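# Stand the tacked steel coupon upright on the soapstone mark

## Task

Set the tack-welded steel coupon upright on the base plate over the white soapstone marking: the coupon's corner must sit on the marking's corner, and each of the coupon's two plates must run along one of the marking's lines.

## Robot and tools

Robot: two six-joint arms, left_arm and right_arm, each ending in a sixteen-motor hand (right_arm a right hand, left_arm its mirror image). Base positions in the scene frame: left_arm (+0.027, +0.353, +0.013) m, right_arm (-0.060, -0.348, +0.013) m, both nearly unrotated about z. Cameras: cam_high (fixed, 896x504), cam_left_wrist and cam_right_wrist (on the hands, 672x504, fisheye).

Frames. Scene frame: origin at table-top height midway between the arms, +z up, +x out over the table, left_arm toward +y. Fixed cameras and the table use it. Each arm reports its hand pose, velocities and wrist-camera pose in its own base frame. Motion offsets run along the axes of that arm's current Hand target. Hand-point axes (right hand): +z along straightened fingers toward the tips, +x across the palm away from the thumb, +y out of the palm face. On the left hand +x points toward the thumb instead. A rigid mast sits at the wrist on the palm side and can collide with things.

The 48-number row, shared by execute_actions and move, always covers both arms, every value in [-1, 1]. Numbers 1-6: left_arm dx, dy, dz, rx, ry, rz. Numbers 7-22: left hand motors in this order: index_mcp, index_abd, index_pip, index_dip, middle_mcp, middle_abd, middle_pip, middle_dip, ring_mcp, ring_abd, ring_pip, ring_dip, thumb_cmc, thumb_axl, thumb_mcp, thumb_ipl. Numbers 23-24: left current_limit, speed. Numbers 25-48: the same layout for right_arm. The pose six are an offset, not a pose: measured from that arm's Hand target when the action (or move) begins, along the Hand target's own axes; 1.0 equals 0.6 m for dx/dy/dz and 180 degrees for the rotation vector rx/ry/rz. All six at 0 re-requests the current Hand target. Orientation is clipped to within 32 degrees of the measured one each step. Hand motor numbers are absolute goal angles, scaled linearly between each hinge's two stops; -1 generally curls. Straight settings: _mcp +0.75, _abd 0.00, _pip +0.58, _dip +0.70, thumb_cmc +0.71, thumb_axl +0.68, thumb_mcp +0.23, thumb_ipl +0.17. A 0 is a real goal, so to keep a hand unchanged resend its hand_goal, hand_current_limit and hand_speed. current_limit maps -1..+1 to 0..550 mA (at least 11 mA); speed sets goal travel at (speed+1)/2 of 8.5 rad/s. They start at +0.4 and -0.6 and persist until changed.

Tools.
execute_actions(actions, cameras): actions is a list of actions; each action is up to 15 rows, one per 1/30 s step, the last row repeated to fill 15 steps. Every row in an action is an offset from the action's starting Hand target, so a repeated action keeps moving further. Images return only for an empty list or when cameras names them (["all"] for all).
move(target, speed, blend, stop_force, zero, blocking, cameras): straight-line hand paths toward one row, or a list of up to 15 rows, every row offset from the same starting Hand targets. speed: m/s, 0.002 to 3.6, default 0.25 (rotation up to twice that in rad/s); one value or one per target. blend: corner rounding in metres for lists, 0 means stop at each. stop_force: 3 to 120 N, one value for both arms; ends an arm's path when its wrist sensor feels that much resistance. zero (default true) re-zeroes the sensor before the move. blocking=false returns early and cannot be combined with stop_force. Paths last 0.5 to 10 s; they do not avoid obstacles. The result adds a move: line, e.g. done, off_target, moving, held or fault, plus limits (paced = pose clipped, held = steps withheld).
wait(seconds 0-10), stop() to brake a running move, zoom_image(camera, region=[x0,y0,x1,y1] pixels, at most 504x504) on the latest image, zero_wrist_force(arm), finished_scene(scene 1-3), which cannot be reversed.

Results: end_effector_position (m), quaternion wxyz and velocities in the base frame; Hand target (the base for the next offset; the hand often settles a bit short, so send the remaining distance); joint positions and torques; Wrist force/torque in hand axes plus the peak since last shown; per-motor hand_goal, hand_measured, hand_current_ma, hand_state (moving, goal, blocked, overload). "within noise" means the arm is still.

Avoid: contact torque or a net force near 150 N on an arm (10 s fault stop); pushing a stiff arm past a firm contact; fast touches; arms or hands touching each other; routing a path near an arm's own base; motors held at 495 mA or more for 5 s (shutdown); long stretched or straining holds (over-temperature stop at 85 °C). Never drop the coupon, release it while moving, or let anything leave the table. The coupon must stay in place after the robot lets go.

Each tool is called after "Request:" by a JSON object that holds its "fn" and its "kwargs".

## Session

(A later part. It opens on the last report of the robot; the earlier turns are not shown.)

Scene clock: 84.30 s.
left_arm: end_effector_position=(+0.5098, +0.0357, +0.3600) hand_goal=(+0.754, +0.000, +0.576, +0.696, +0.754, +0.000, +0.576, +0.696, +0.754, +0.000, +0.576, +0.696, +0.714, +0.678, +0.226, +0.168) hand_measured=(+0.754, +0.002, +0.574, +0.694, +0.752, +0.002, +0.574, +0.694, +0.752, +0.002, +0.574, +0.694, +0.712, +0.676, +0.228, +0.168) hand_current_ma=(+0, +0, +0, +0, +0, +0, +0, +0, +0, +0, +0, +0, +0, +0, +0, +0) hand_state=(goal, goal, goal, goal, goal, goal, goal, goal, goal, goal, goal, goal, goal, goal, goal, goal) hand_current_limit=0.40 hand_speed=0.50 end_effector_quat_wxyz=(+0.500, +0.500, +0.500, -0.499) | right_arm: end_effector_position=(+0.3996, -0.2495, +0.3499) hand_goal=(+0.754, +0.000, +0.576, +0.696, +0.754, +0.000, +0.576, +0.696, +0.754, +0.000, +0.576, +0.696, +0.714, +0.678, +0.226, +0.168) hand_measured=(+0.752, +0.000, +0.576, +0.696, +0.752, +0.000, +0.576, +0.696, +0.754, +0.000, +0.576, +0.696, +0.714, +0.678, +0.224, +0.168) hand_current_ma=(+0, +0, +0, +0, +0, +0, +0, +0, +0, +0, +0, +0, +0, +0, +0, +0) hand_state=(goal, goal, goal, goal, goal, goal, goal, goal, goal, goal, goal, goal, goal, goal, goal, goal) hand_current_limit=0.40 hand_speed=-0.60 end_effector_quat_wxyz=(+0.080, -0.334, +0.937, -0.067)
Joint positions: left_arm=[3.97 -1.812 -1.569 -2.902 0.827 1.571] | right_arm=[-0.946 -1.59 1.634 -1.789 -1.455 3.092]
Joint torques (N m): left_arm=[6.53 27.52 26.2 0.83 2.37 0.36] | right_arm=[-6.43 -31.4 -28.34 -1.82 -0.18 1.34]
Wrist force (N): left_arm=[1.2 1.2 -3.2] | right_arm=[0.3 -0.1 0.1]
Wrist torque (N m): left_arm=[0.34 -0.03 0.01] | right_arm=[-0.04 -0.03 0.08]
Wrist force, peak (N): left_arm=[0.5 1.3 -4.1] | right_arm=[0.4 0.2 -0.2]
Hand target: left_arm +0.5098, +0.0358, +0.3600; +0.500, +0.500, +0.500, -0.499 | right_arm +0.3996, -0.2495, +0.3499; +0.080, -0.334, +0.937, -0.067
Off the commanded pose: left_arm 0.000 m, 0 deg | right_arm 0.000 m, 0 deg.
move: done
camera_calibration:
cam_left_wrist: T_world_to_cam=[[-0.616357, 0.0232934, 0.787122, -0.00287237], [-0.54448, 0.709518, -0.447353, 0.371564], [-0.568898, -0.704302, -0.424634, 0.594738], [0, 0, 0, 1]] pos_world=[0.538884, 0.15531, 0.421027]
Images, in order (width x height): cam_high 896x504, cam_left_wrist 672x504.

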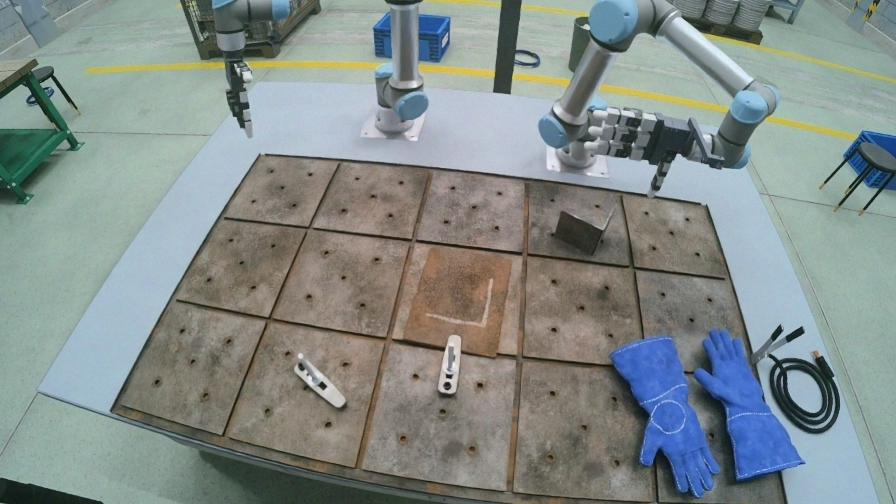

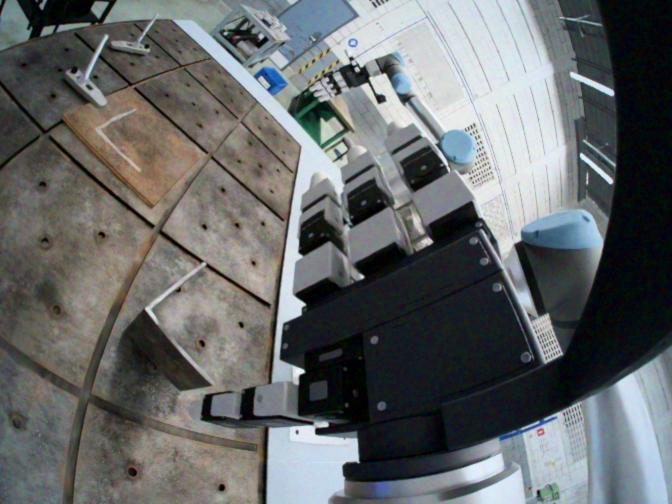

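Request:
{"fn": "zoom_image", "kwargs": {"camera": "cam_left_wrist", "region": [100, 230, 260, 410]}}

Request:
{"fn": "zoom_image", "kwargs": {"camera": "cam_left_wrist", "region": [50, 60, 210, 220]}}

Request:
{"fn": "zoom_image", "kwargs": {"camera": "cam_high", "region": [530, 190, 640, 280]}}

Scaled by 2.800 from the camera's 672x504 image, which has a finer 960x720 frame.

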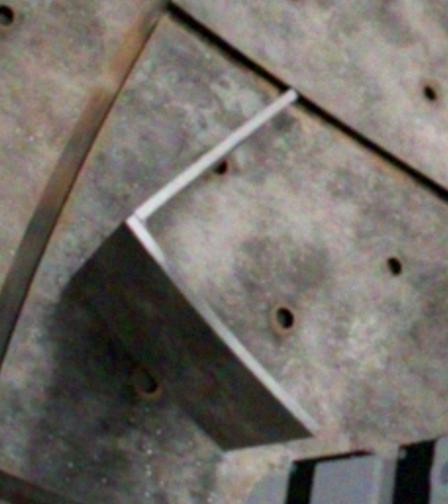

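Scaled by 3.150 from the camera's 672x504 image, which has a finer 960x720 frame.

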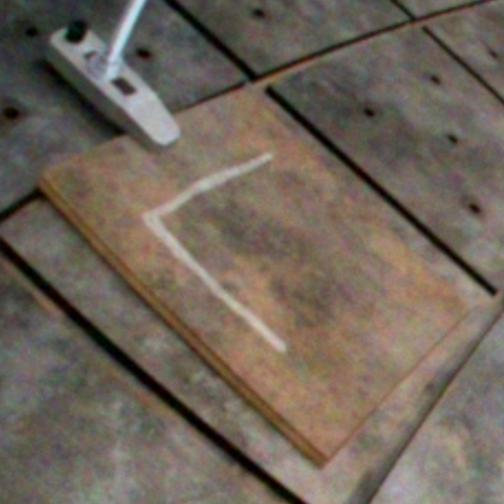

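Scaled by 4.582 from the camera's 896x504 image, which has a finer 1280x720 frame.

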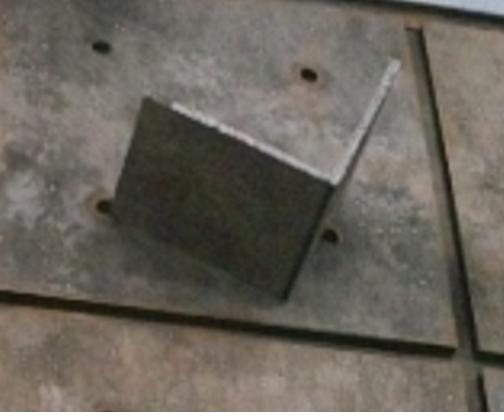

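Request:
{"fn": "zoom_image", "kwargs": {"camera": "cam_left_wrist", "region": [110, 290, 170, 350]}}

Request:
{"fn": "zoom_image", "kwargs": {"camera": "cam_left_wrist", "region": [160, 250, 230, 410]}}

Scaled by 8.400 from the camera's 672x504 image, which has a finer 960x720 frame.

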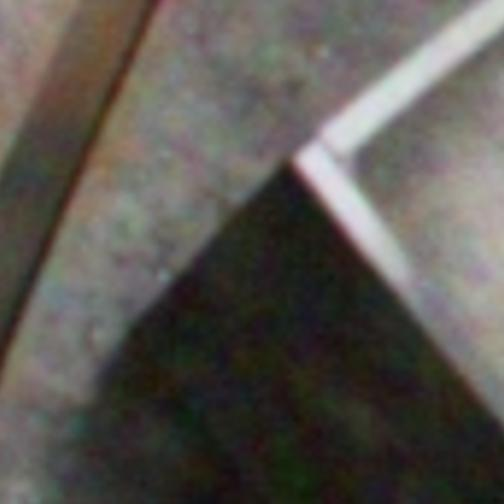

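Scaled by 3.150 from the camera's 672x504 image, which has a finer 960x720 frame.

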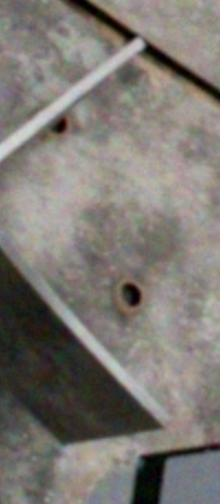

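Request:
{"fn": "move", "kwargs": {"target": [0,-0.0267,0.1482,0.1378,0,0, 0.2,0,-0.737,-0.03,0.2,0,-0.737,-0.03,0.754,0,0.576,0.696,-1,-0.4,0.226,0.168,0.4,0.5, 0,0,0,0,0,0,0.754,0,0.576,0.696,0.754,0,0.576,0.696,0.754,0,0.576,0.696,0.714,0.678,0.226,0.168,0.4,-0.6], "speed": 0.5}}

Request:
{"fn": "move", "kwargs": {"target": [[0.122,-0.043,0,0,0,-0.25, 0.2,0,-0.737,-0.03,0.2,0,-0.737,-0.03,0.754,0,0.576,0.696,-1,-0.4,0.226,0.168,0.4,0.5, 0,0,0,0,0,0,0.754,0,0.576,0.696,0.754,0,0.576,0.696,0.754,0,0.576,0.696,0.714,0.678,0.226,0.168,0.4,-0.6],[0.1833,-0.1467,0,0,0,-0.5, 0.2,0,-0.737,-0.03,0.2,0,-0.737,-0.03,0.754,0,0.576,0.696,-1,-0.4,0.226,0.168,0.4,0.5, 0,0,0,0,0,0,0.754,0,0.576,0.696,0.754,0,0.576,0.696,0.754,0,0.576,0.696,0.714,0.678,0.226,0.168,0.4,-0.6]], "speed": 0.5, "blend": 0.02, "cameras": ["cam_left_wrist","cam_high"]}}

Scene clock: 90.27 s.
left_arm: end_effector_position=(+0.4939, -0.0531, +0.3599) hand_goal=(+0.200, +0.000, -0.736, -0.030, +0.200, +0.000, -0.736, -0.030, +0.754, +0.000, +0.576, +0.696, -1.000, -0.400, +0.226, +0.168) hand_measured=(+0.202, +0.002, -0.734, -0.028, +0.202, +0.002, -0.734, -0.028, +0.754, +0.002, +0.574, +0.694, -0.984, -0.398, +0.228, +0.168) hand_current_ma=(+0, +0, +0, +0, +0, +0, +0, +0, +0, +0, +0, +0, +5, +0, +0, +0) hand_state=(goal, goal, goal, goal, goal, goal, goal, goal, goal, goal, goal, goal, goal, goal, goal, goal) hand_current_limit=0.40 hand_speed=0.50 end_effector_quat_wxyz=(+0.381, +0.596, +0.381, -0.595) | right_arm: end_effector_position=(+0.3996, -0.2495, +0.3499) hand_goal=(+0.754, +0.000, +0.576, +0.696, +0.754, +0.000, +0.576, +0.696, +0.754, +0.000, +0.576, +0.696, +0.714, +0.678, +0.226, +0.168) hand_measured=(+0.752, +0.000, +0.576, +0.696, +0.752, +0.000, +0.576, +0.696, +0.754, +0.000, +0.576, +0.696, +0.714, +0.678, +0.224, +0.168) hand_current_ma=(+0, +0, +0, +0, +0, +0, +0, +0, +0, +0, +0, +0, +0, +0, +0, +0) hand_state=(goal, goal, goal, goal, goal, goal, goal, goal, goal, goal, goal, goal, goal, goal, goal, goal) hand_current_limit=0.40 hand_speed=-0.60 end_effector_quat_wxyz=(+0.080, -0.334, +0.937, -0.067)
Joint positions: left_arm=[3.744 -1.923 -1.422 -2.938 1.034 1.571] | right_arm=[-0.946 -1.59 1.634 -1.789 -1.455 3.092]
Joint torques (N m): left_arm=[-6.82 45.98 20.4 0.83 -0.05 -0.9] | right_arm=[-6.47 -32.34 -28.83 -1.9 -0.37 1.17]
Wrist force (N): left_arm=[1.8 1.0 -2.6] | right_arm=[0.2 0.0 0.0]
Wrist torque (N m): left_arm=[0.28 -0.19 -0.09] | right_arm=[0.00 -0.01 0.07]
Wrist force, peak (N): left_arm=[1.5 2.3 -4.8] | right_arm=[0.5 0.2 0.1]
Hand target: left_arm +0.4938, -0.0531, +0.3600; +0.381, +0.596, +0.381, -0.595 | right_arm +0.3996, -0.2495, +0.3499; +0.080, -0.334, +0.937, -0.067
Off the commanded pose: left_arm 0.000 m, 0 deg | right_arm 0.000 m, 0 deg.
move: done

Scene clock: 92.43 s.
left_arm: end_effector_position=(+0.4140, -0.0163, +0.2499) hand_goal=(+0.200, +0.000, -0.736, -0.030, +0.200, +0.000, -0.736, -0.030, +0.754, +0.000, +0.576, +0.696, -1.000, -0.400, +0.226, +0.168) hand_measured=(+0.198, +0.002, -0.734, -0.028, +0.198, +0.002, -0.734, -0.028, +0.746, +0.002, +0.574, +0.694, -0.990, -0.398, +0.228, +0.168) hand_current_ma=(+0, +0, +0, +0, +0, +0, +0, +0, -1, +0, +0, +0, +2, +0, +0, +0) hand_state=(goal, goal, goal, goal, goal, goal, goal, goal, goal, goal, goal, goal, goal, goal, goal, goal) hand_current_limit=0.40 hand_speed=0.50 end_effector_quat_wxyz=(-0.151, +0.152, +0.691, -0.690) | right_arm: end_effector_position=(+0.3996, -0.2495, +0.3499) hand_goal=(+0.754, +0.000, +0.576, +0.696, +0.754, +0.000, +0.576, +0.696, +0.754, +0.000, +0.576, +0.696, +0.714, +0.678, +0.226, +0.168) hand_measured=(+0.752, +0.000, +0.576, +0.696, +0.752, +0.000, +0.576, +0.696, +0.754, +0.000, +0.576, +0.696, +0.714, +0.678, +0.224, +0.168) hand_current_ma=(+0, +0, +0, +0, +0, +0, +0, +0, +0, +0, +0, +0, +0, +0, +0, +0) hand_state=(goal, goal, goal, goal, goal, goal, goal, goal, goal, goal, goal, goal, goal, goal, goal, goal) hand_current_limit=0.40 hand_speed=-0.60 end_effector_quat_wxyz=(+0.080, -0.334, +0.937, -0.067)
Joint positions: left_arm=[3.713 -1.984 -1.46 -2.838 1.003 0] | right_arm=[-0.946 -1.59 1.634 -1.789 -1.455 3.092]
Joint torques (N m): left_arm=[-2.62 49.89 26.78 -3.37 -0.77 -1.15] | right_arm=[-6.97 -31.53 -29.27 -1.91 -0.36 1.14]
Wrist force (N): left_arm=[-0.7 4.1 -3.5] | right_arm=[0.2 -0.2 -0.1]
Wrist torque (N m): left_arm=[0.57 -0.03 -0.07] | right_arm=[-0.02 -0.01 0.06]
Wrist force, peak (N): left_arm=[-0.6 4.5 -3.5] | right_arm=[0.6 0.1 0.1]
Hand target: left_arm +0.4139, -0.0162, +0.2500; -0.151, +0.152, +0.691, -0.690 | right_arm +0.3996, -0.2495, +0.3499; +0.080, -0.334, +0.937, -0.067
Off the commanded pose: left_arm 0.000 m, 0 deg | right_arm 0.000 m, 0 deg.
move: done
camera_calibration:
cam_left_wrist: T_world_to_cam=[[0.724979, -0.307639, 0.61625, -0.492025], [-0.109492, 0.831857, 0.544083, -0.118823], [-0.680013, -0.461923, 0.569395, 0.258416], [0, 0, 0, 1]] pos_world=[0.519424, 0.066846, 0.220719]
Images, in order (width x height): cam_high 896x504, cam_left_wrist 672x504.

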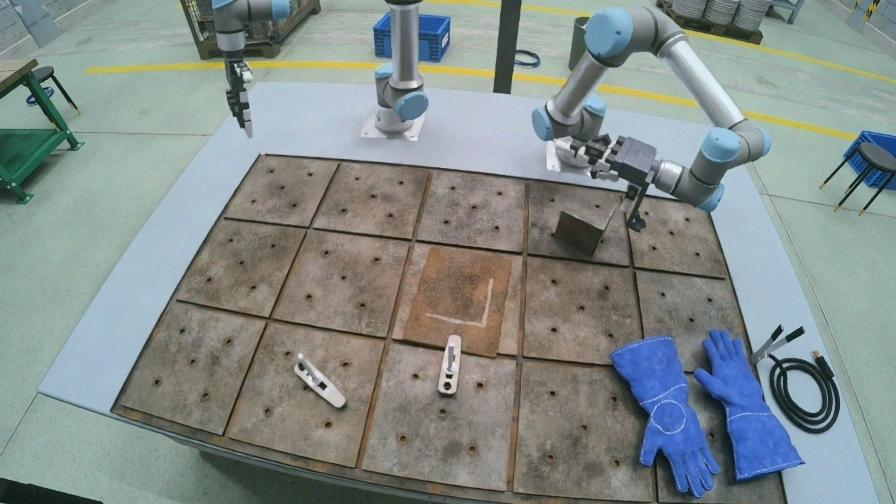

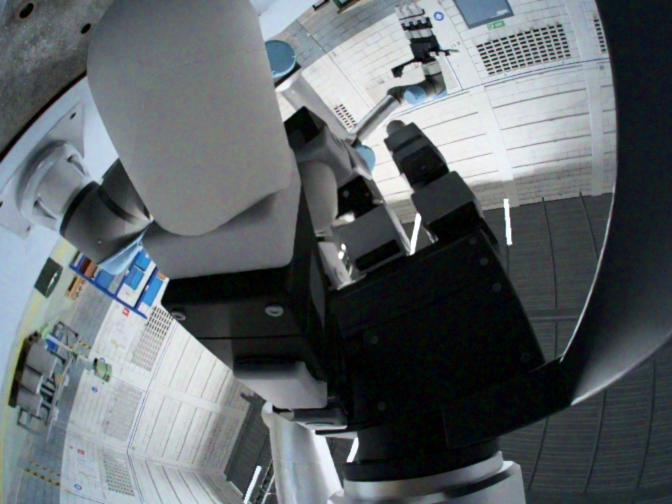

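Request:
{"fn": "move", "kwargs": {"target": [0,0.1,0,0,0,0, 0.2,0,-0.737,-0.03,0.2,0,-0.737,-0.03,0.754,0,0.576,0.696,-1,-0.4,0.226,0.168,0.4,-0.1, 0,0,0,0,0,0,0.754,0,0.576,0.696,0.754,0,0.576,0.696,0.754,0,0.576,0.696,0.714,0.678,0.226,0.168,0.4,-0.6], "speed": 0.1, "cameras": ["cam_left_wrist","cam_high"]}}

Request:
{"fn": "zoom_image", "kwargs": {"camera": "cam_high", "region": [540, 140, 670, 270]}}

Scene clock: 93.73 s.
left_arm: end_effector_position=(+0.4140, -0.0162, +0.1899) hand_goal=(+0.200, +0.000, -0.736, -0.030, +0.200, +0.000, -0.736, -0.030, +0.754, +0.000, +0.576, +0.696, -1.000, -0.400, +0.226, +0.168) hand_measured=(+0.198, +0.002, -0.734, -0.028, +0.196, +0.002, -0.734, -0.028, +0.746, +0.002, +0.574, +0.694, -0.990, -0.398, +0.228, +0.168) hand_current_ma=(+0, +0, +0, +0, +0, +0, +0, +0, -1, +0, +0, +0, +2, +0, +0, +0) hand_state=(goal, goal, goal, goal, goal, goal, goal, goal, goal, goal, goal, goal, goal, goal, goal, goal) hand_current_limit=0.40 hand_speed=-0.10 end_effector_quat_wxyz=(-0.151, +0.152, +0.691, -0.691) | right_arm: end_effector_position=(+0.3996, -0.2495, +0.3499) hand_goal=(+0.754, +0.000, +0.576, +0.696, +0.754, +0.000, +0.576, +0.696, +0.754, +0.000, +0.576, +0.696, +0.714, +0.678, +0.226, +0.168) hand_measured=(+0.752, +0.000, +0.576, +0.696, +0.752, +0.000, +0.576, +0.696, +0.754, +0.000, +0.576, +0.696, +0.714, +0.678, +0.224, +0.168) hand_current_ma=(+0, +0, +0, +0, +0, +0, +0, +0, +0, +0, +0, +0, +0, +0, +0, +0) hand_state=(goal, goal, goal, goal, goal, goal, goal, goal, goal, goal, goal, goal, goal, goal, goal, goal) hand_current_limit=0.40 hand_speed=-0.60 end_effector_quat_wxyz=(+0.080, -0.334, +0.937, -0.067)
Joint positions: left_arm=[3.713 -2.036 -1.547 -2.699 1.003 0] | right_arm=[-0.946 -1.59 1.634 -1.789 -1.455 3.092]
Joint torques (N m): left_arm=[6.16 49.28 23.14 -2.08 1.42 -0.82] | right_arm=[-6.66 -31.71 -27.64 -1.78 -0.17 1.18]
Wrist force (N): left_arm=[-0.9 4.1 -3.6] | right_arm=[0.3 0.2 -0.1]
Wrist torque (N m): left_arm=[0.56 0.02 -0.07] | right_arm=[0.02 -0.02 0.07]
Wrist force, peak (N): left_arm=[-1.0 5.5 -3.6] | right_arm=[0.5 -0.1 0.0]
Hand target: left_arm +0.4140, -0.0162, +0.1900; -0.151, +0.152, +0.691, -0.690 | right_arm +0.3996, -0.2495, +0.3499; +0.080, -0.334, +0.937, -0.067
Off the commanded pose: left_arm 0.000 m, 0 deg | right_arm 0.000 m, 0 deg.
move: done
camera_calibration:
cam_left_wrist: T_world_to_cam=[[0.725086, -0.307698, 0.616094, -0.455138], [-0.109356, 0.831833, 0.544147, -0.0863122], [-0.67992, -0.461927, 0.569502, 0.292457], [0, 0, 0, 1]] pos_world=[0.519423, 0.0668463, 0.160819]
Images, in order (width x height): cam_high 896x504, cam_left_wrist 672x504.

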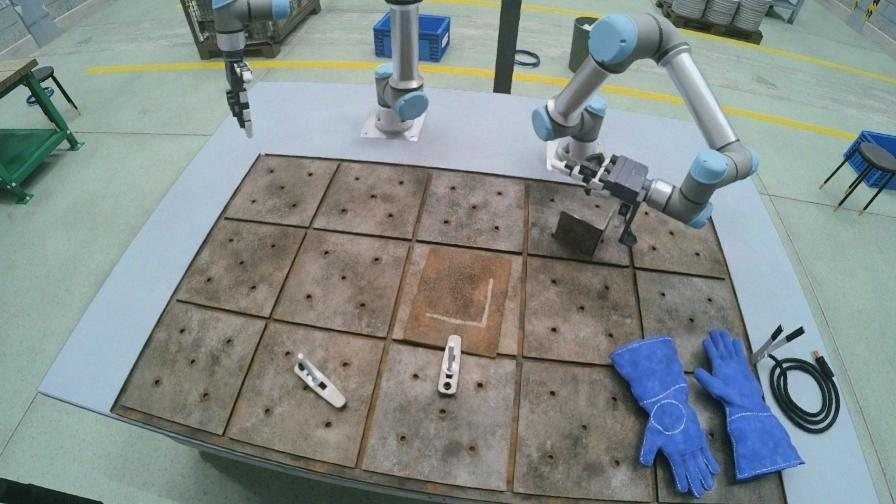

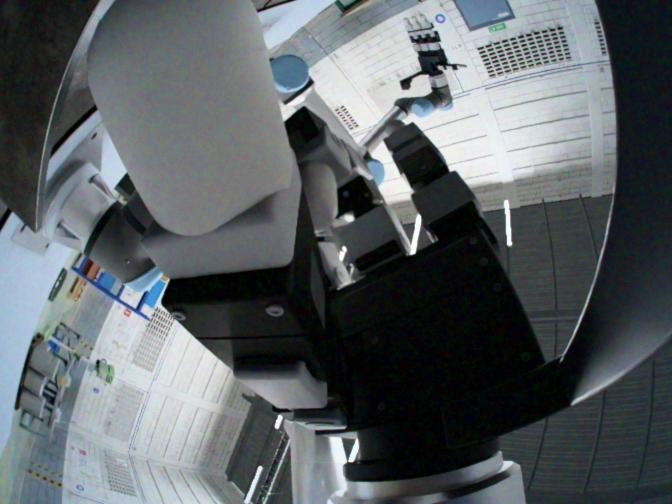

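Scaled by 3.877 from the camera's 896x504 image, which has a finer 1280x720 frame.

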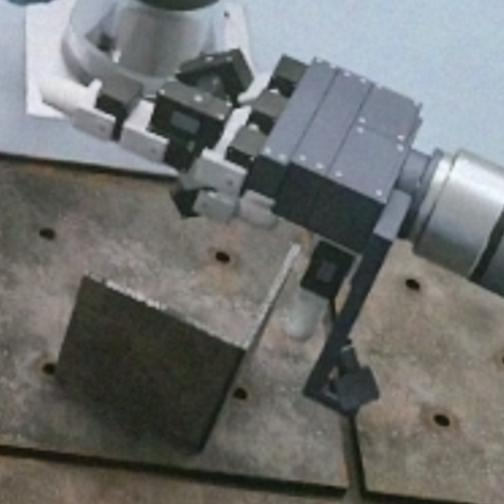

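Request:
{"fn": "zoom_image", "kwargs": {"camera": "cam_left_wrist", "region": [0, 0, 160, 240]}}

Scaled by 2.100 from the camera's 672x504 image, which has a finer 960x720 frame.

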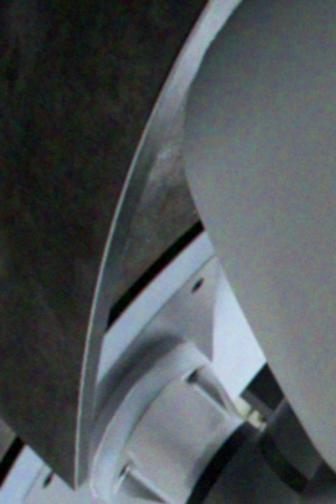

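Request:
{"fn": "move", "kwargs": {"target": [0,0.2,0,0,0,0, 0.2,0,-0.737,-0.03,0.2,0,-0.737,-0.03,0.754,0,0.576,0.696,-1,-0.4,0.226,0.168,0.4,-0.1, 0,0,0,0,0,0,0.754,0,0.576,0.696,0.754,0,0.576,0.696,0.754,0,0.576,0.696,0.714,0.678,0.226,0.168,0.4,-0.6], "speed": 0.05, "stop_force": 4, "cameras": ["cam_left_wrist","cam_high"]}}

Request:
{"fn": "zoom_image", "kwargs": {"camera": "cam_high", "region": [540, 160, 670, 290]}}

Scene clock: 97.90 s.
left_arm: end_effector_position=(+0.4141, -0.0161, +0.0700) hand_goal=(+0.200, +0.000, -0.736, -0.030, +0.200, +0.000, -0.736, -0.030, +0.754, +0.000, +0.576, +0.696, -1.000, -0.400, +0.226, +0.168) hand_measured=(+0.198, +0.002, -0.734, -0.028, +0.196, +0.002, -0.734, -0.028, +0.746, +0.002, +0.574, +0.694, -0.990, -0.398, +0.228, +0.168) hand_current_ma=(+0, +0, +0, +0, +0, +0, +0, +0, -1, +0, +0, +0, +2, +0, +0, +0) hand_state=(goal, goal, goal, goal, goal, goal, goal, goal, goal, goal, goal, goal, goal, goal, goal, goal) hand_current_limit=0.40 hand_speed=-0.10 end_effector_quat_wxyz=(-0.151, +0.152, +0.691, -0.690) | right_arm: end_effector_position=(+0.3996, -0.2495, +0.3499) hand_goal=(+0.754, +0.000, +0.576, +0.696, +0.754, +0.000, +0.576, +0.696, +0.754, +0.000, +0.576, +0.696, +0.714, +0.678, +0.226, +0.168) hand_measured=(+0.752, +0.000, +0.576, +0.696, +0.752, +0.000, +0.576, +0.696, +0.754, +0.000, +0.576, +0.696, +0.714, +0.678, +0.224, +0.168) hand_current_ma=(+0, +0, +0, +0, +0, +0, +0, +0, +0, +0, +0, +0, +0, +0, +0, +0) hand_state=(goal, goal, goal, goal, goal, goal, goal, goal, goal, goal, goal, goal, goal, goal, goal, goal) hand_current_limit=0.40 hand_speed=-0.60 end_effector_quat_wxyz=(+0.080, -0.334, +0.937, -0.067)
Joint positions: left_arm=[3.713 -2.189 -1.657 -2.436 1.003 0] | right_arm=[-0.946 -1.59 1.634 -1.789 -1.455 3.092]
Joint torques (N m): left_arm=[6.77 52.71 22.33 -2.81 -1.1 -0.83] | right_arm=[-7 -31.9 -28.74 -1.82 -0.33 1.14]
Wrist force (N): left_arm=[-0.9 4.1 -2.8] | right_arm=[0.3 0.0 0.1]
Wrist torque (N m): left_arm=[0.54 0.02 -0.11] | right_arm=[-0.02 -0.03 0.07]
Wrist force, peak (N): left_arm=[-0.9 4.9 -3.5] | right_arm=[0.4 0.3 0.1]
Hand target: left_arm +0.4141, -0.0161, +0.0700; -0.151, +0.152, +0.691, -0.690 | right_arm +0.3996, -0.2495, +0.3499; +0.080, -0.334, +0.937, -0.067
Off the commanded pose: left_arm 0.000 m, 0 deg | right_arm 0.000 m, 0 deg.
move: done
camera_calibration:
cam_left_wrist: T_world_to_cam=[[0.724968, -0.307731, 0.616217, -0.381117], [-0.109517, 0.831765, 0.544218, -0.0210117], [-0.68002, -0.462027, 0.569301, 0.360912], [0, 0, 0, 1]] pos_world=[0.519424, 0.0669465, 0.0408182]
Images, in order (width x height): cam_high 896x504, cam_left_wrist 672x504.

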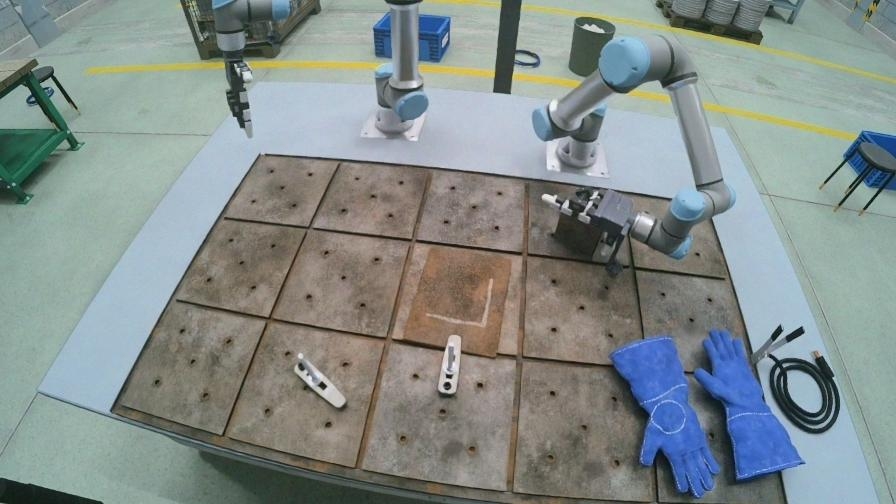

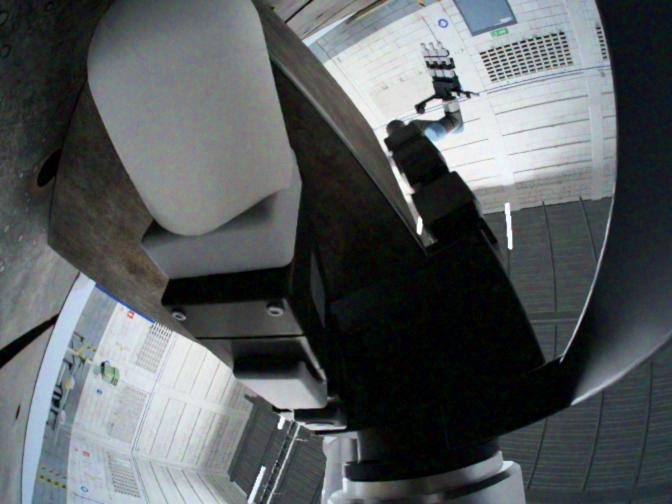

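Scaled by 3.877 from the camera's 896x504 image, which has a finer 1280x720 frame.

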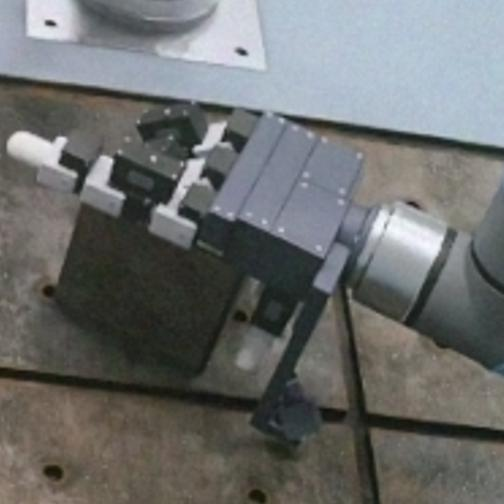

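Request:
{"fn": "move", "kwargs": {"target": [0,0,0.0233,0,0,0, 0.2,0,-0.737,-0.03,0.2,0,-0.737,-0.03,0.754,0,0.576,0.696,-1,-0.4,0.226,0.168,0.4,-0.1, 0,0,0,0,0,0,0.754,0,0.576,0.696,0.754,0,0.576,0.696,0.754,0,0.576,0.696,0.714,0.678,0.226,0.168,0.4,-0.6], "speed": 0.015, "stop_force": 3}}

Scene clock: 99.87 s.
left_arm: end_effector_position=(+0.4098, -0.0253, +0.0699) hand_goal=(+0.200, +0.000, -0.736, -0.030, +0.200, +0.000, -0.736, -0.030, +0.754, +0.000, +0.576, +0.696, -1.000, -0.400, +0.226, +0.168) hand_measured=(+0.198, +0.002, -0.734, -0.028, +0.196, +0.002, -0.734, -0.028, +0.746, +0.002, +0.574, +0.694, -0.992, -0.400, +0.228, +0.168) hand_current_ma=(+0, +0, +0, +0, +0, +0, +0, +0, -1, +0, +0, +0, +1, +0, +0, +0) hand_state=(goal, goal, goal, goal, goal, goal, goal, goal, goal, goal, goal, goal, goal, goal, goal, goal) hand_current_limit=0.40 hand_speed=-0.10 end_effector_quat_wxyz=(-0.151, +0.152, +0.691, -0.690) | right_arm: end_effector_position=(+0.3996, -0.2495, +0.3499) hand_goal=(+0.754, +0.000, +0.576, +0.696, +0.754, +0.000, +0.576, +0.696, +0.754, +0.000, +0.576, +0.696, +0.714, +0.678, +0.226, +0.168) hand_measured=(+0.752, +0.000, +0.576, +0.696, +0.752, +0.000, +0.576, +0.696, +0.754, +0.000, +0.576, +0.696, +0.714, +0.678, +0.224, +0.168) hand_current_ma=(+0, +0, +0, +0, +0, +0, +0, +0, +0, +0, +0, +0, +0, +0, +0, +0) hand_state=(goal, goal, goal, goal, goal, goal, goal, goal, goal, goal, goal, goal, goal, goal, goal, goal) hand_current_limit=0.40 hand_speed=-0.60 end_effector_quat_wxyz=(+0.080, -0.334, +0.937, -0.067)
Joint positions: left_arm=[3.703 -2.176 -1.68 -2.426 0.993 0] | right_arm=[-0.946 -1.59 1.634 -1.789 -1.455 3.092]
Joint torques (N m): left_arm=[4.94 24.11 21.59 -3.64 2.31 -0.33] | right_arm=[-6.52 -31.48 -29.43 -1.94 -0.21 1.23]
Wrist force (N): left_arm=[-0.6 3.5 -7.7] | right_arm=[0.1 0.0 0.1]
Wrist torque (N m): left_arm=[0.62 -0.08 -0.09] | right_arm=[-0.01 0.00 0.05]
Wrist force, peak (N): left_arm=[0.5 2.0 -14.8] | right_arm=[0.3 0.3 -0.2]
Hand target: left_arm +0.4098, -0.0253, +0.0699; -0.151, +0.152, +0.691, -0.690 (not the last commanded pose) | right_arm +0.3996, -0.2495, +0.3499; +0.080, -0.334, +0.937, -0.067
Off the commanded pose: left_arm 0.004 m, 0 deg | right_arm 0.000 m, 0 deg.
move: contact (left_arm)

Request:
{"fn": "execute_actions", "kwargs": {"actions": [[[0,0,0,0,0,0, -0.1,0,-0.737,-0.03,-0.1,0,-0.737,-0.03,0.754,0,0.576,0.696,-1,-0.4,0.226,0.168,0.77,-0.7, 0,0,0,0,0,0,0.754,0,0.576,0.696,0.754,0,0.576,0.696,0.754,0,0.576,0.696,0.714,0.678,0.226,0.168,0.4,-0.6]],[[0,0,0,0,0,0, -0.6,0,-0.737,-0.03,-0.6,0,-0.737,-0.03,0.754,0,0.576,0.696,-1,-0.4,0.226,0.168,0.77,-0.7, 0,0,0,0,0,0,0.754,0,0.576,0.696,0.754,0,0.576,0.696,0.754,0,0.576,0.696,0.714,0.678,0.226,0.168,0.4,-0.6]],[[0,0,0,0,0,0, -0.6,0,-0.737,-0.03,-0.6,0,-0.737,-0.03,0.754,0,0.576,0.696,-1,-0.4,0.226,0.168,0.77,-0.7, 0,0,0,0,0,0,0.754,0,0.576,0.696,0.754,0,0.576,0.696,0.754,0,0.576,0.696,0.714,0.678,0.226,0.168,0.4,-0.6]]], "cameras": ["cam_left_wrist","cam_high"]}}

Request:
{"fn": "zoom_image", "kwargs": {"camera": "cam_high", "region": [540, 160, 670, 290]}}

Scene clock: 101.97 s.
left_arm: end_effector_position=(+0.4098, -0.0253, +0.0699) hand_goal=(-0.600, +0.000, -0.736, -0.030, -0.600, +0.000, -0.736, -0.030, +0.754, +0.000, +0.576, +0.696, -1.000, -0.400, +0.226, +0.168) hand_measured=(-0.096, +0.002, -0.710, -0.042, -0.088, +0.002, -0.718, -0.038, +0.746, +0.002, +0.574, +0.694, -0.992, -0.400, +0.228, +0.168) hand_current_ma=(+487, +0, +11, -3, +487, +0, +5, -1, -1, +0, +0, +0, +1, +0, +0, +0) hand_state=(blocked, goal, blocked, goal, blocked, goal, goal, goal, goal, goal, goal, goal, goal, goal, goal, goal) hand_current_limit=0.77 hand_speed=-0.70 end_effector_quat_wxyz=(-0.151, +0.152, +0.691, -0.690) | right_arm: end_effector_position=(+0.3996, -0.2495, +0.3499) hand_goal=(+0.754, +0.000, +0.576, +0.696, +0.754, +0.000, +0.576, +0.696, +0.754, +0.000, +0.576, +0.696, +0.714, +0.678, +0.226, +0.168) hand_measured=(+0.752, +0.000, +0.576, +0.696, +0.752, +0.000, +0.576, +0.696, +0.754, +0.000, +0.576, +0.696, +0.714, +0.678, +0.224, +0.168) hand_current_ma=(+0, +0, +0, +0, +0, +0, +0, +0, +0, +0, +0, +0, +0, +0, +0, +0) hand_state=(goal, goal, goal, goal, goal, goal, goal, goal, goal, goal, goal, goal, goal, goal, goal, goal) hand_current_limit=0.40 hand_speed=-0.60 end_effector_quat_wxyz=(+0.080, -0.334, +0.937, -0.067)
Joint positions: left_arm=[3.703 -2.176 -1.68 -2.426 0.993 0] | right_arm=[-0.946 -1.59 1.634 -1.789 -1.455 3.092]
Joint torques (N m): left_arm=[5.39 32.13 20.75 -1.74 1.64 0.85] | right_arm=[-6.29 -32.01 -28.83 -1.77 -0.04 0.89]
Wrist force (N): left_arm=[-2.5 7.0 -2.0] | right_arm=[0.3 0.1 0.1]
Wrist torque (N m): left_arm=[0.74 -0.13 -0.17] | right_arm=[-0.01 -0.03 0.08]
Wrist force, peak (N): left_arm=[-0.9 3.6 -7.8] | right_arm=[0.5 0.1 0.1]
Hand target: left_arm +0.4098, -0.0253, +0.0699; -0.151, +0.152, +0.691, -0.690 | right_arm +0.3996, -0.2495, +0.3499; +0.080, -0.334, +0.937, -0.067
Off the commanded pose: left_arm 0.000 m, 0 deg | right_arm 0.000 m, 0 deg.
Step readings (end_effector_position of left_arm | right_arm):
0: (+0.4098, -0.0253, +0.0699) | (+0.3996, -0.2495, +0.3499)
1: (+0.4098, -0.0253, +0.0699) | (+0.3996, -0.2495, +0.3499)
2: (+0.4098, -0.0253, +0.0699) | (+0.3996, -0.2495, +0.3499)
4: (+0.4098, -0.0253, +0.0699) | (+0.3996, -0.2495, +0.3499)
8: (+0.4098, -0.0253, +0.0699) | (+0.3996, -0.2495, +0.3499)
15: (+0.4098, -0.0253, +0.0699) | (+0.3996, -0.2495, +0.3499)
16: (+0.4098, -0.0253, +0.0699) | (+0.3996, -0.2495, +0.3499)
17: (+0.4098, -0.0253, +0.0699) | (+0.3996, -0.2495, +0.3499)
19: (+0.4098, -0.0253, +0.0699) | (+0.3996, -0.2495, +0.3499)
23: (+0.4098, -0.0253, +0.0699) | (+0.3996, -0.2495, +0.3499)
30: (+0.4098, -0.0253, +0.0699) | (+0.3996, -0.2495, +0.3499)
31: (+0.4098, -0.0253, +0.0699) | (+0.3996, -0.2495, +0.3499)
32: (+0.4098, -0.0253, +0.0699) | (+0.3996, -0.2495, +0.3499)
34: (+0.4098, -0.0253, +0.0699) | (+0.3996, -0.2495, +0.3499)
38: (+0.4098, -0.0253, +0.0699) | (+0.3996, -0.2495, +0.3499)
45: (+0.4098, -0.0253, +0.0699) | (+0.3996, -0.2495, +0.3499)
camera_calibration:
cam_left_wrist: T_world_to_cam=[[0.724976, -0.307791, 0.616177, -0.380902], [-0.109464, 0.831743, 0.544263, -0.0138478], [-0.68002, -0.462027, 0.569302, 0.353805], [0, 0, 0, 1]] pos_world=[0.515224, 0.0577468, 0.0408182]
Images, in order (width x height): cam_high 896x504, cam_left_wrist 672x504.

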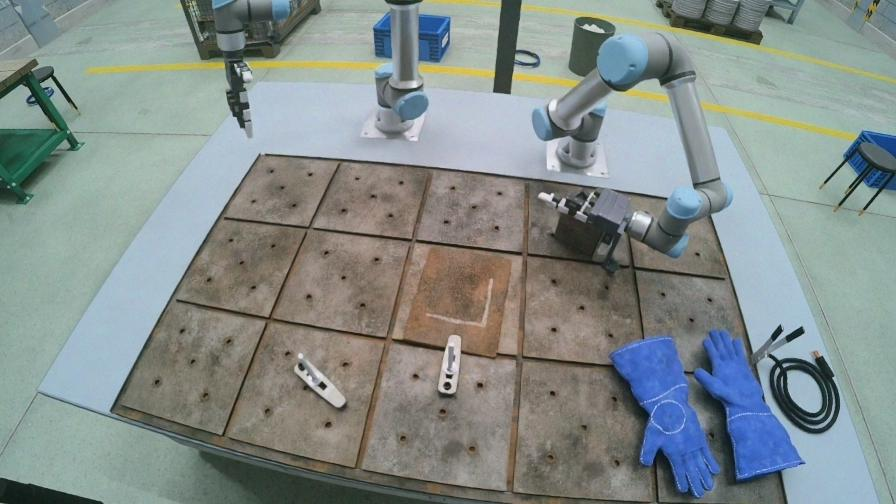

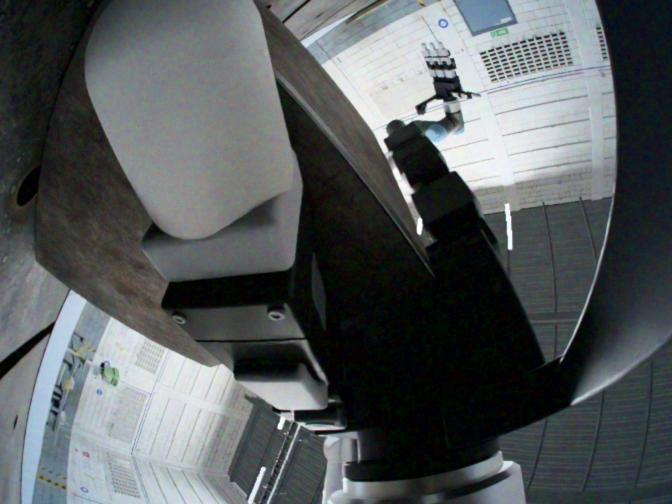

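Scaled by 3.877 from the camera's 896x504 image, which has a finer 1280x720 frame.

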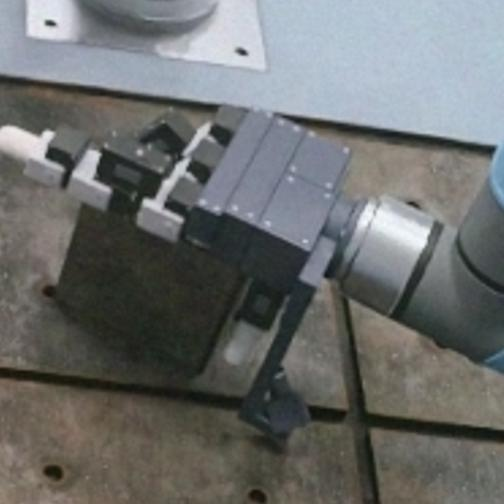

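Request:
{"fn": "move", "kwargs": {"target": [0,-0.03,0,0,0,0, -0.6,0,-0.737,-0.03,-0.6,0,-0.737,-0.03,0.754,0,0.576,0.696,-1,-0.4,0.226,0.168,0.77,-0.7, 0,0,0,0,0,0,0.754,0,0.576,0.696,0.754,0,0.576,0.696,0.754,0,0.576,0.696,0.714,0.678,0.226,0.168,0.4,-0.6], "speed": 0.012, "cameras": ["cam_left_wrist","cam_high"]}}

Request:
{"fn": "zoom_image", "kwargs": {"camera": "cam_high", "region": [540, 160, 670, 290]}}

Scene clock: 103.97 s.
left_arm: end_effector_position=(+0.4098, -0.0253, +0.0881) hand_goal=(-0.600, +0.000, -0.736, -0.030, -0.600, +0.000, -0.736, -0.030, +0.754, +0.000, +0.576, +0.696, -1.000, -0.400, +0.226, +0.168) hand_measured=(-0.142, +0.002, -0.670, -0.012, -0.084, +0.002, -0.658, -0.014, +0.746, +0.002, +0.574, +0.694, -0.992, -0.380, +0.230, +0.168) hand_current_ma=(+487, +0, +68, +6, +487, +0, +96, +5, -1, +0, +0, +0, +1, +9, +1, +0) hand_state=(blocked, goal, blocked, goal, blocked, goal, blocked, goal, goal, goal, goal, goal, goal, goal, goal, goal) hand_current_limit=0.77 hand_speed=-0.70 end_effector_quat_wxyz=(-0.151, +0.152, +0.691, -0.690) | right_arm: end_effector_position=(+0.3996, -0.2495, +0.3499) hand_goal=(+0.754, +0.000, +0.576, +0.696, +0.754, +0.000, +0.576, +0.696, +0.754, +0.000, +0.576, +0.696, +0.714, +0.678, +0.226, +0.168) hand_measured=(+0.752, +0.000, +0.576, +0.696, +0.752, +0.000, +0.576, +0.696, +0.754, +0.000, +0.576, +0.696, +0.714, +0.678, +0.224, +0.168) hand_current_ma=(+0, +0, +0, +0, +0, +0, +0, +0, +0, +0, +0, +0, +0, +0, +0, +0) hand_state=(goal, goal, goal, goal, goal, goal, goal, goal, goal, goal, goal, goal, goal, goal, goal, goal) hand_current_limit=0.40 hand_speed=-0.60 end_effector_quat_wxyz=(+0.080, -0.334, +0.937, -0.067)
Joint positions: left_arm=[3.703 -2.149 -1.669 -2.464 0.993 0] | right_arm=[-0.946 -1.59 1.634 -1.789 -1.455 3.092]
Joint torques (N m): left_arm=[4.45 42.21 21.09 -2.69 0.42 0.33] | right_arm=[-6.82 -31.55 -28.77 -1.93 -0.3 1.03]
Wrist force (N): left_arm=[-2.0 17.4 -3.1] | right_arm=[0.2 0.1 0.0]
Wrist torque (N m): left_arm=[1.54 -0.01 -0.25] | right_arm=[0.00 -0.01 0.06]
Wrist force, peak (N): left_arm=[-1.8 17.6 -3.1] | right_arm=[0.5 0.1 -0.2]
Hand target: left_arm +0.4098, -0.0253, +0.0879; -0.151, +0.152, +0.691, -0.690 | right_arm +0.3996, -0.2495, +0.3499; +0.080, -0.334, +0.937, -0.067
Off the commanded pose: left_arm 0.000 m, 0 deg | right_arm 0.000 m, 0 deg.
move: done
camera_calibration:
cam_left_wrist: T_world_to_cam=[[0.724975, -0.307781, 0.616184, -0.392055], [-0.109473, 0.831747, 0.544255, -0.023694], [-0.68002, -0.462027, 0.569302, 0.343501], [0, 0, 0, 1]] pos_world=[0.515224, 0.0577467, 0.0589182]
Images, in order (width x height): cam_high 896x504, cam_left_wrist 672x504.

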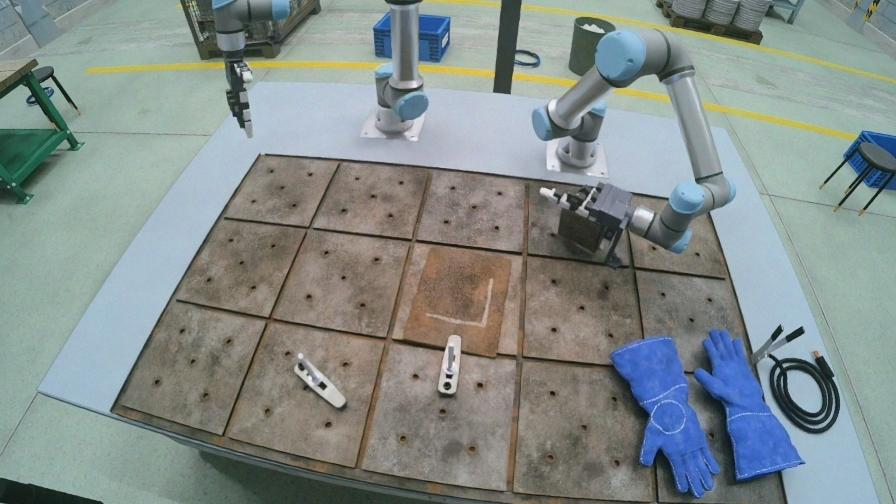

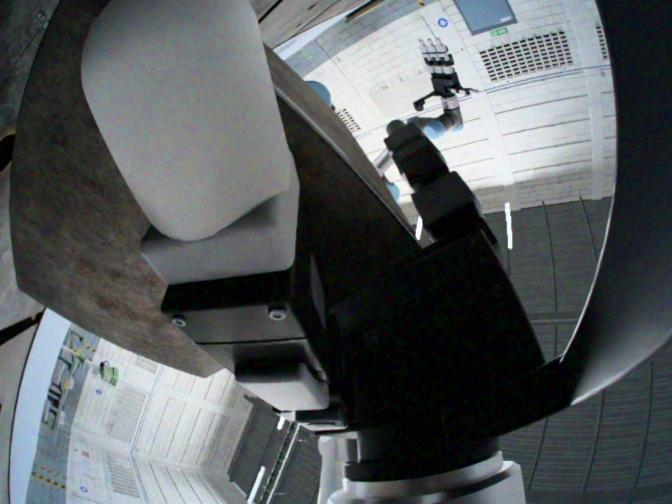

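Scaled by 3.877 from the camera's 896x504 image, which has a finer 1280x720 frame.

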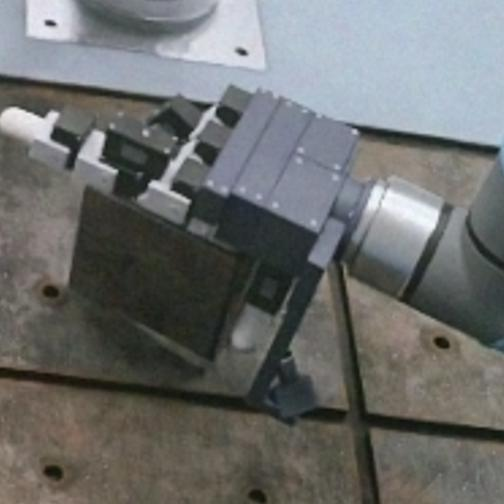

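Request:
{"fn": "move", "kwargs": {"target": [0,0.0333,0,0,0,0, -0.6,0,-0.737,-0.03,-0.6,0,-0.737,-0.03,0.754,0,0.576,0.696,-1,-0.4,0.226,0.168,0.77,-0.7, 0,0,0,0,0,0,0.754,0,0.576,0.696,0.754,0,0.576,0.696,0.754,0,0.576,0.696,0.714,0.678,0.226,0.168,0.4,-0.6], "speed": 0.012, "stop_force": 12, "cameras": ["cam_left_wrist","cam_high"]}}

Scene clock: 109.17 s.
left_arm: end_effector_position=(+0.4098, -0.0253, +0.0787) hand_goal=(-0.600, +0.000, -0.736, -0.030, -0.600, +0.000, -0.736, -0.030, +0.754, +0.000, +0.576, +0.696, -1.000, -0.400, +0.226, +0.168) hand_measured=(-0.150, +0.002, -0.670, -0.026, -0.084, +0.002, -0.660, -0.028, +0.746, +0.002, +0.574, +0.694, -1.000, -0.380, +0.228, +0.168) hand_current_ma=(+487, +0, +68, +0, +487, +0, +93, +0, -1, +0, +0, +0, +0, +10, +0, +0) hand_state=(blocked, goal, blocked, goal, blocked, goal, blocked, goal, goal, goal, goal, goal, goal, blocked, goal, goal) hand_current_limit=0.77 hand_speed=-0.70 end_effector_quat_wxyz=(-0.151, +0.152, +0.691, -0.690) | right_arm: end_effector_position=(+0.3996, -0.2495, +0.3499) hand_goal=(+0.754, +0.000, +0.576, +0.696, +0.754, +0.000, +0.576, +0.696, +0.754, +0.000, +0.576, +0.696, +0.714, +0.678, +0.226, +0.168) hand_measured=(+0.752, +0.000, +0.576, +0.696, +0.752, +0.000, +0.576, +0.696, +0.754, +0.000, +0.576, +0.696, +0.714, +0.678, +0.224, +0.168) hand_current_ma=(+0, +0, +0, +0, +0, +0, +0, +0, +0, +0, +0, +0, +0, +0, +0, +0) hand_state=(goal, goal, goal, goal, goal, goal, goal, goal, goal, goal, goal, goal, goal, goal, goal, goal) hand_current_limit=0.40 hand_speed=-0.60 end_effector_quat_wxyz=(+0.080, -0.334, +0.937, -0.067)
Joint positions: left_arm=[3.703 -2.163 -1.675 -2.444 0.993 0] | right_arm=[-0.946 -1.59 1.634 -1.789 -1.455 3.092]
Joint torques (N m): left_arm=[-0.86 55.57 23.89 -4.39 -1.58 0.74] | right_arm=[-6.53 -31.22 -28.93 -1.74 -0.15 0.91]
Wrist force (N): left_arm=[-1.8 15.9 -3.3] | right_arm=[0.3 0.1 0.1]
Wrist torque (N m): left_arm=[1.59 0.01 -0.23] | right_arm=[-0.01 -0.02 0.07]
Wrist force, peak (N): left_arm=[-1.6 17.7 -3.3] | right_arm=[0.5 0.2 -0.1]
Hand target: left_arm +0.4098, -0.0253, +0.0787; -0.151, +0.152, +0.691, -0.690 (not the last commanded pose) | right_arm +0.3996, -0.2495, +0.3499; +0.080, -0.334, +0.937, -0.067
Off the commanded pose: left_arm 0.011 m, 0 deg | right_arm 0.000 m, 0 deg.
move: contact (left_arm)
camera_calibration:
cam_left_wrist: T_world_to_cam=[[0.724976, -0.307791, 0.616177, -0.386263], [-0.109464, 0.831743, 0.544263, -0.0185829], [-0.68002, -0.462027, 0.569302, 0.348852], [0, 0, 0, 1]] pos_world=[0.515224, 0.0577468, 0.0495182]
Images, in order (width x height): cam_high 896x504, cam_left_wrist 672x504.

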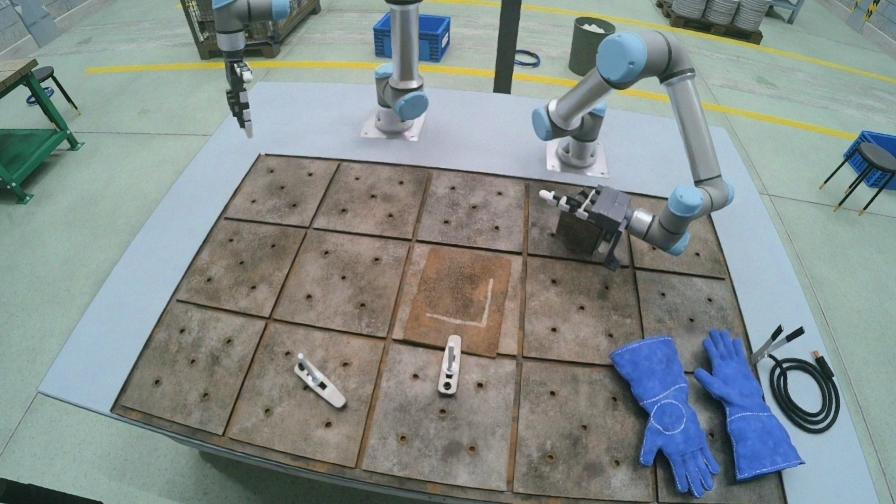

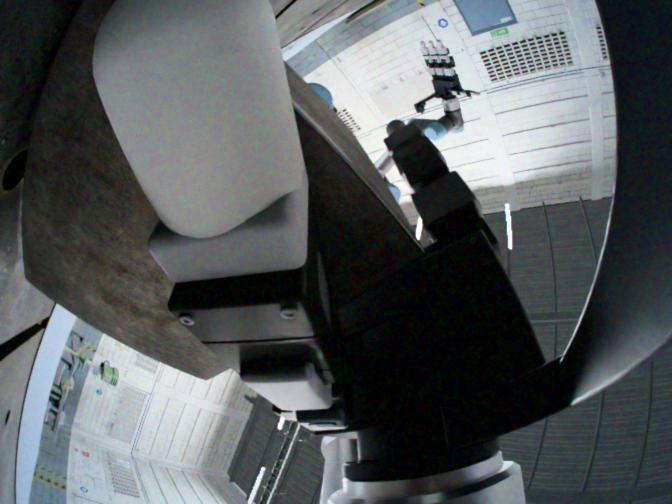

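Request:
{"fn": "move", "kwargs": {"target": [0,0.0055,0,0,0,0, -0.6,0,-0.737,-0.03,-0.6,0,-0.737,-0.03,0.754,0,0.576,0.696,-1,-0.4,0.226,0.168,0.77,-0.7, 0,0,0,0,0,0,0.754,0,0.576,0.696,0.754,0,0.576,0.696,0.754,0,0.576,0.696,0.714,0.678,0.226,0.168,0.4,-0.6], "speed": 0.008, "stop_force": 30}}

Scene clock: 111.57 s.
left_arm: end_effector_position=(+0.4098, -0.0253, +0.0753) hand_goal=(-0.600, +0.000, -0.736, -0.030, -0.600, +0.000, -0.736, -0.030, +0.754, +0.000, +0.576, +0.696, -1.000, -0.400, +0.226, +0.168) hand_measured=(-0.156, +0.000, -0.680, -0.044, -0.084, +0.004, -0.678, -0.040, +0.746, +0.002, +0.574, +0.694, -1.000, -0.388, +0.222, +0.168) hand_current_ma=(+487, +0, +50, -3, +487, +0, +52, -2, -1, +0, +0, +0, +0, +4, -1, +0) hand_state=(blocked, goal, blocked, goal, blocked, goal, blocked, goal, goal, goal, goal, goal, goal, goal, goal, goal) hand_current_limit=0.77 hand_speed=-0.70 end_effector_quat_wxyz=(-0.151, +0.152, +0.691, -0.690) | right_arm: end_effector_position=(+0.3996, -0.2495, +0.3499) hand_goal=(+0.754, +0.000, +0.576, +0.696, +0.754, +0.000, +0.576, +0.696, +0.754, +0.000, +0.576, +0.696, +0.714, +0.678, +0.226, +0.168) hand_measured=(+0.752, +0.000, +0.576, +0.696, +0.752, +0.000, +0.576, +0.696, +0.754, +0.000, +0.576, +0.696, +0.714, +0.678, +0.224, +0.168) hand_current_ma=(+0, +0, +0, +0, +0, +0, +0, +0, +0, +0, +0, +0, +0, +0, +0, +0) hand_state=(goal, goal, goal, goal, goal, goal, goal, goal, goal, goal, goal, goal, goal, goal, goal, goal) hand_current_limit=0.40 hand_speed=-0.60 end_effector_quat_wxyz=(+0.080, -0.334, +0.937, -0.067)
Joint positions: left_arm=[3.703 -2.168 -1.677 -2.437 0.993 0] | right_arm=[-0.946 -1.59 1.634 -1.789 -1.455 3.092]
Joint torques (N m): left_arm=[-3.04 31.5 9.91 -1.75 -1.48 0.64] | right_arm=[-6.71 -31.71 -28.92 -1.92 -0.09 0.82]
Wrist force (N): left_arm=[5.8 -8.6 -8.7] | right_arm=[0.4 0.2 0.1]
Wrist torque (N m): left_arm=[-0.38 -0.46 0.25] | right_arm=[0.01 -0.04 0.09]
Wrist force, peak (N): left_arm=[-2.0 16.1 -3.3] | right_arm=[0.5 0.2 0.0]
Hand target: left_arm +0.4098, -0.0253, +0.0754; -0.151, +0.152, +0.691, -0.690 | right_arm +0.3996, -0.2495, +0.3499; +0.080, -0.334, +0.937, -0.067
Off the commanded pose: left_arm 0.000 m, 0 deg | right_arm 0.000 m, 0 deg.
move: done


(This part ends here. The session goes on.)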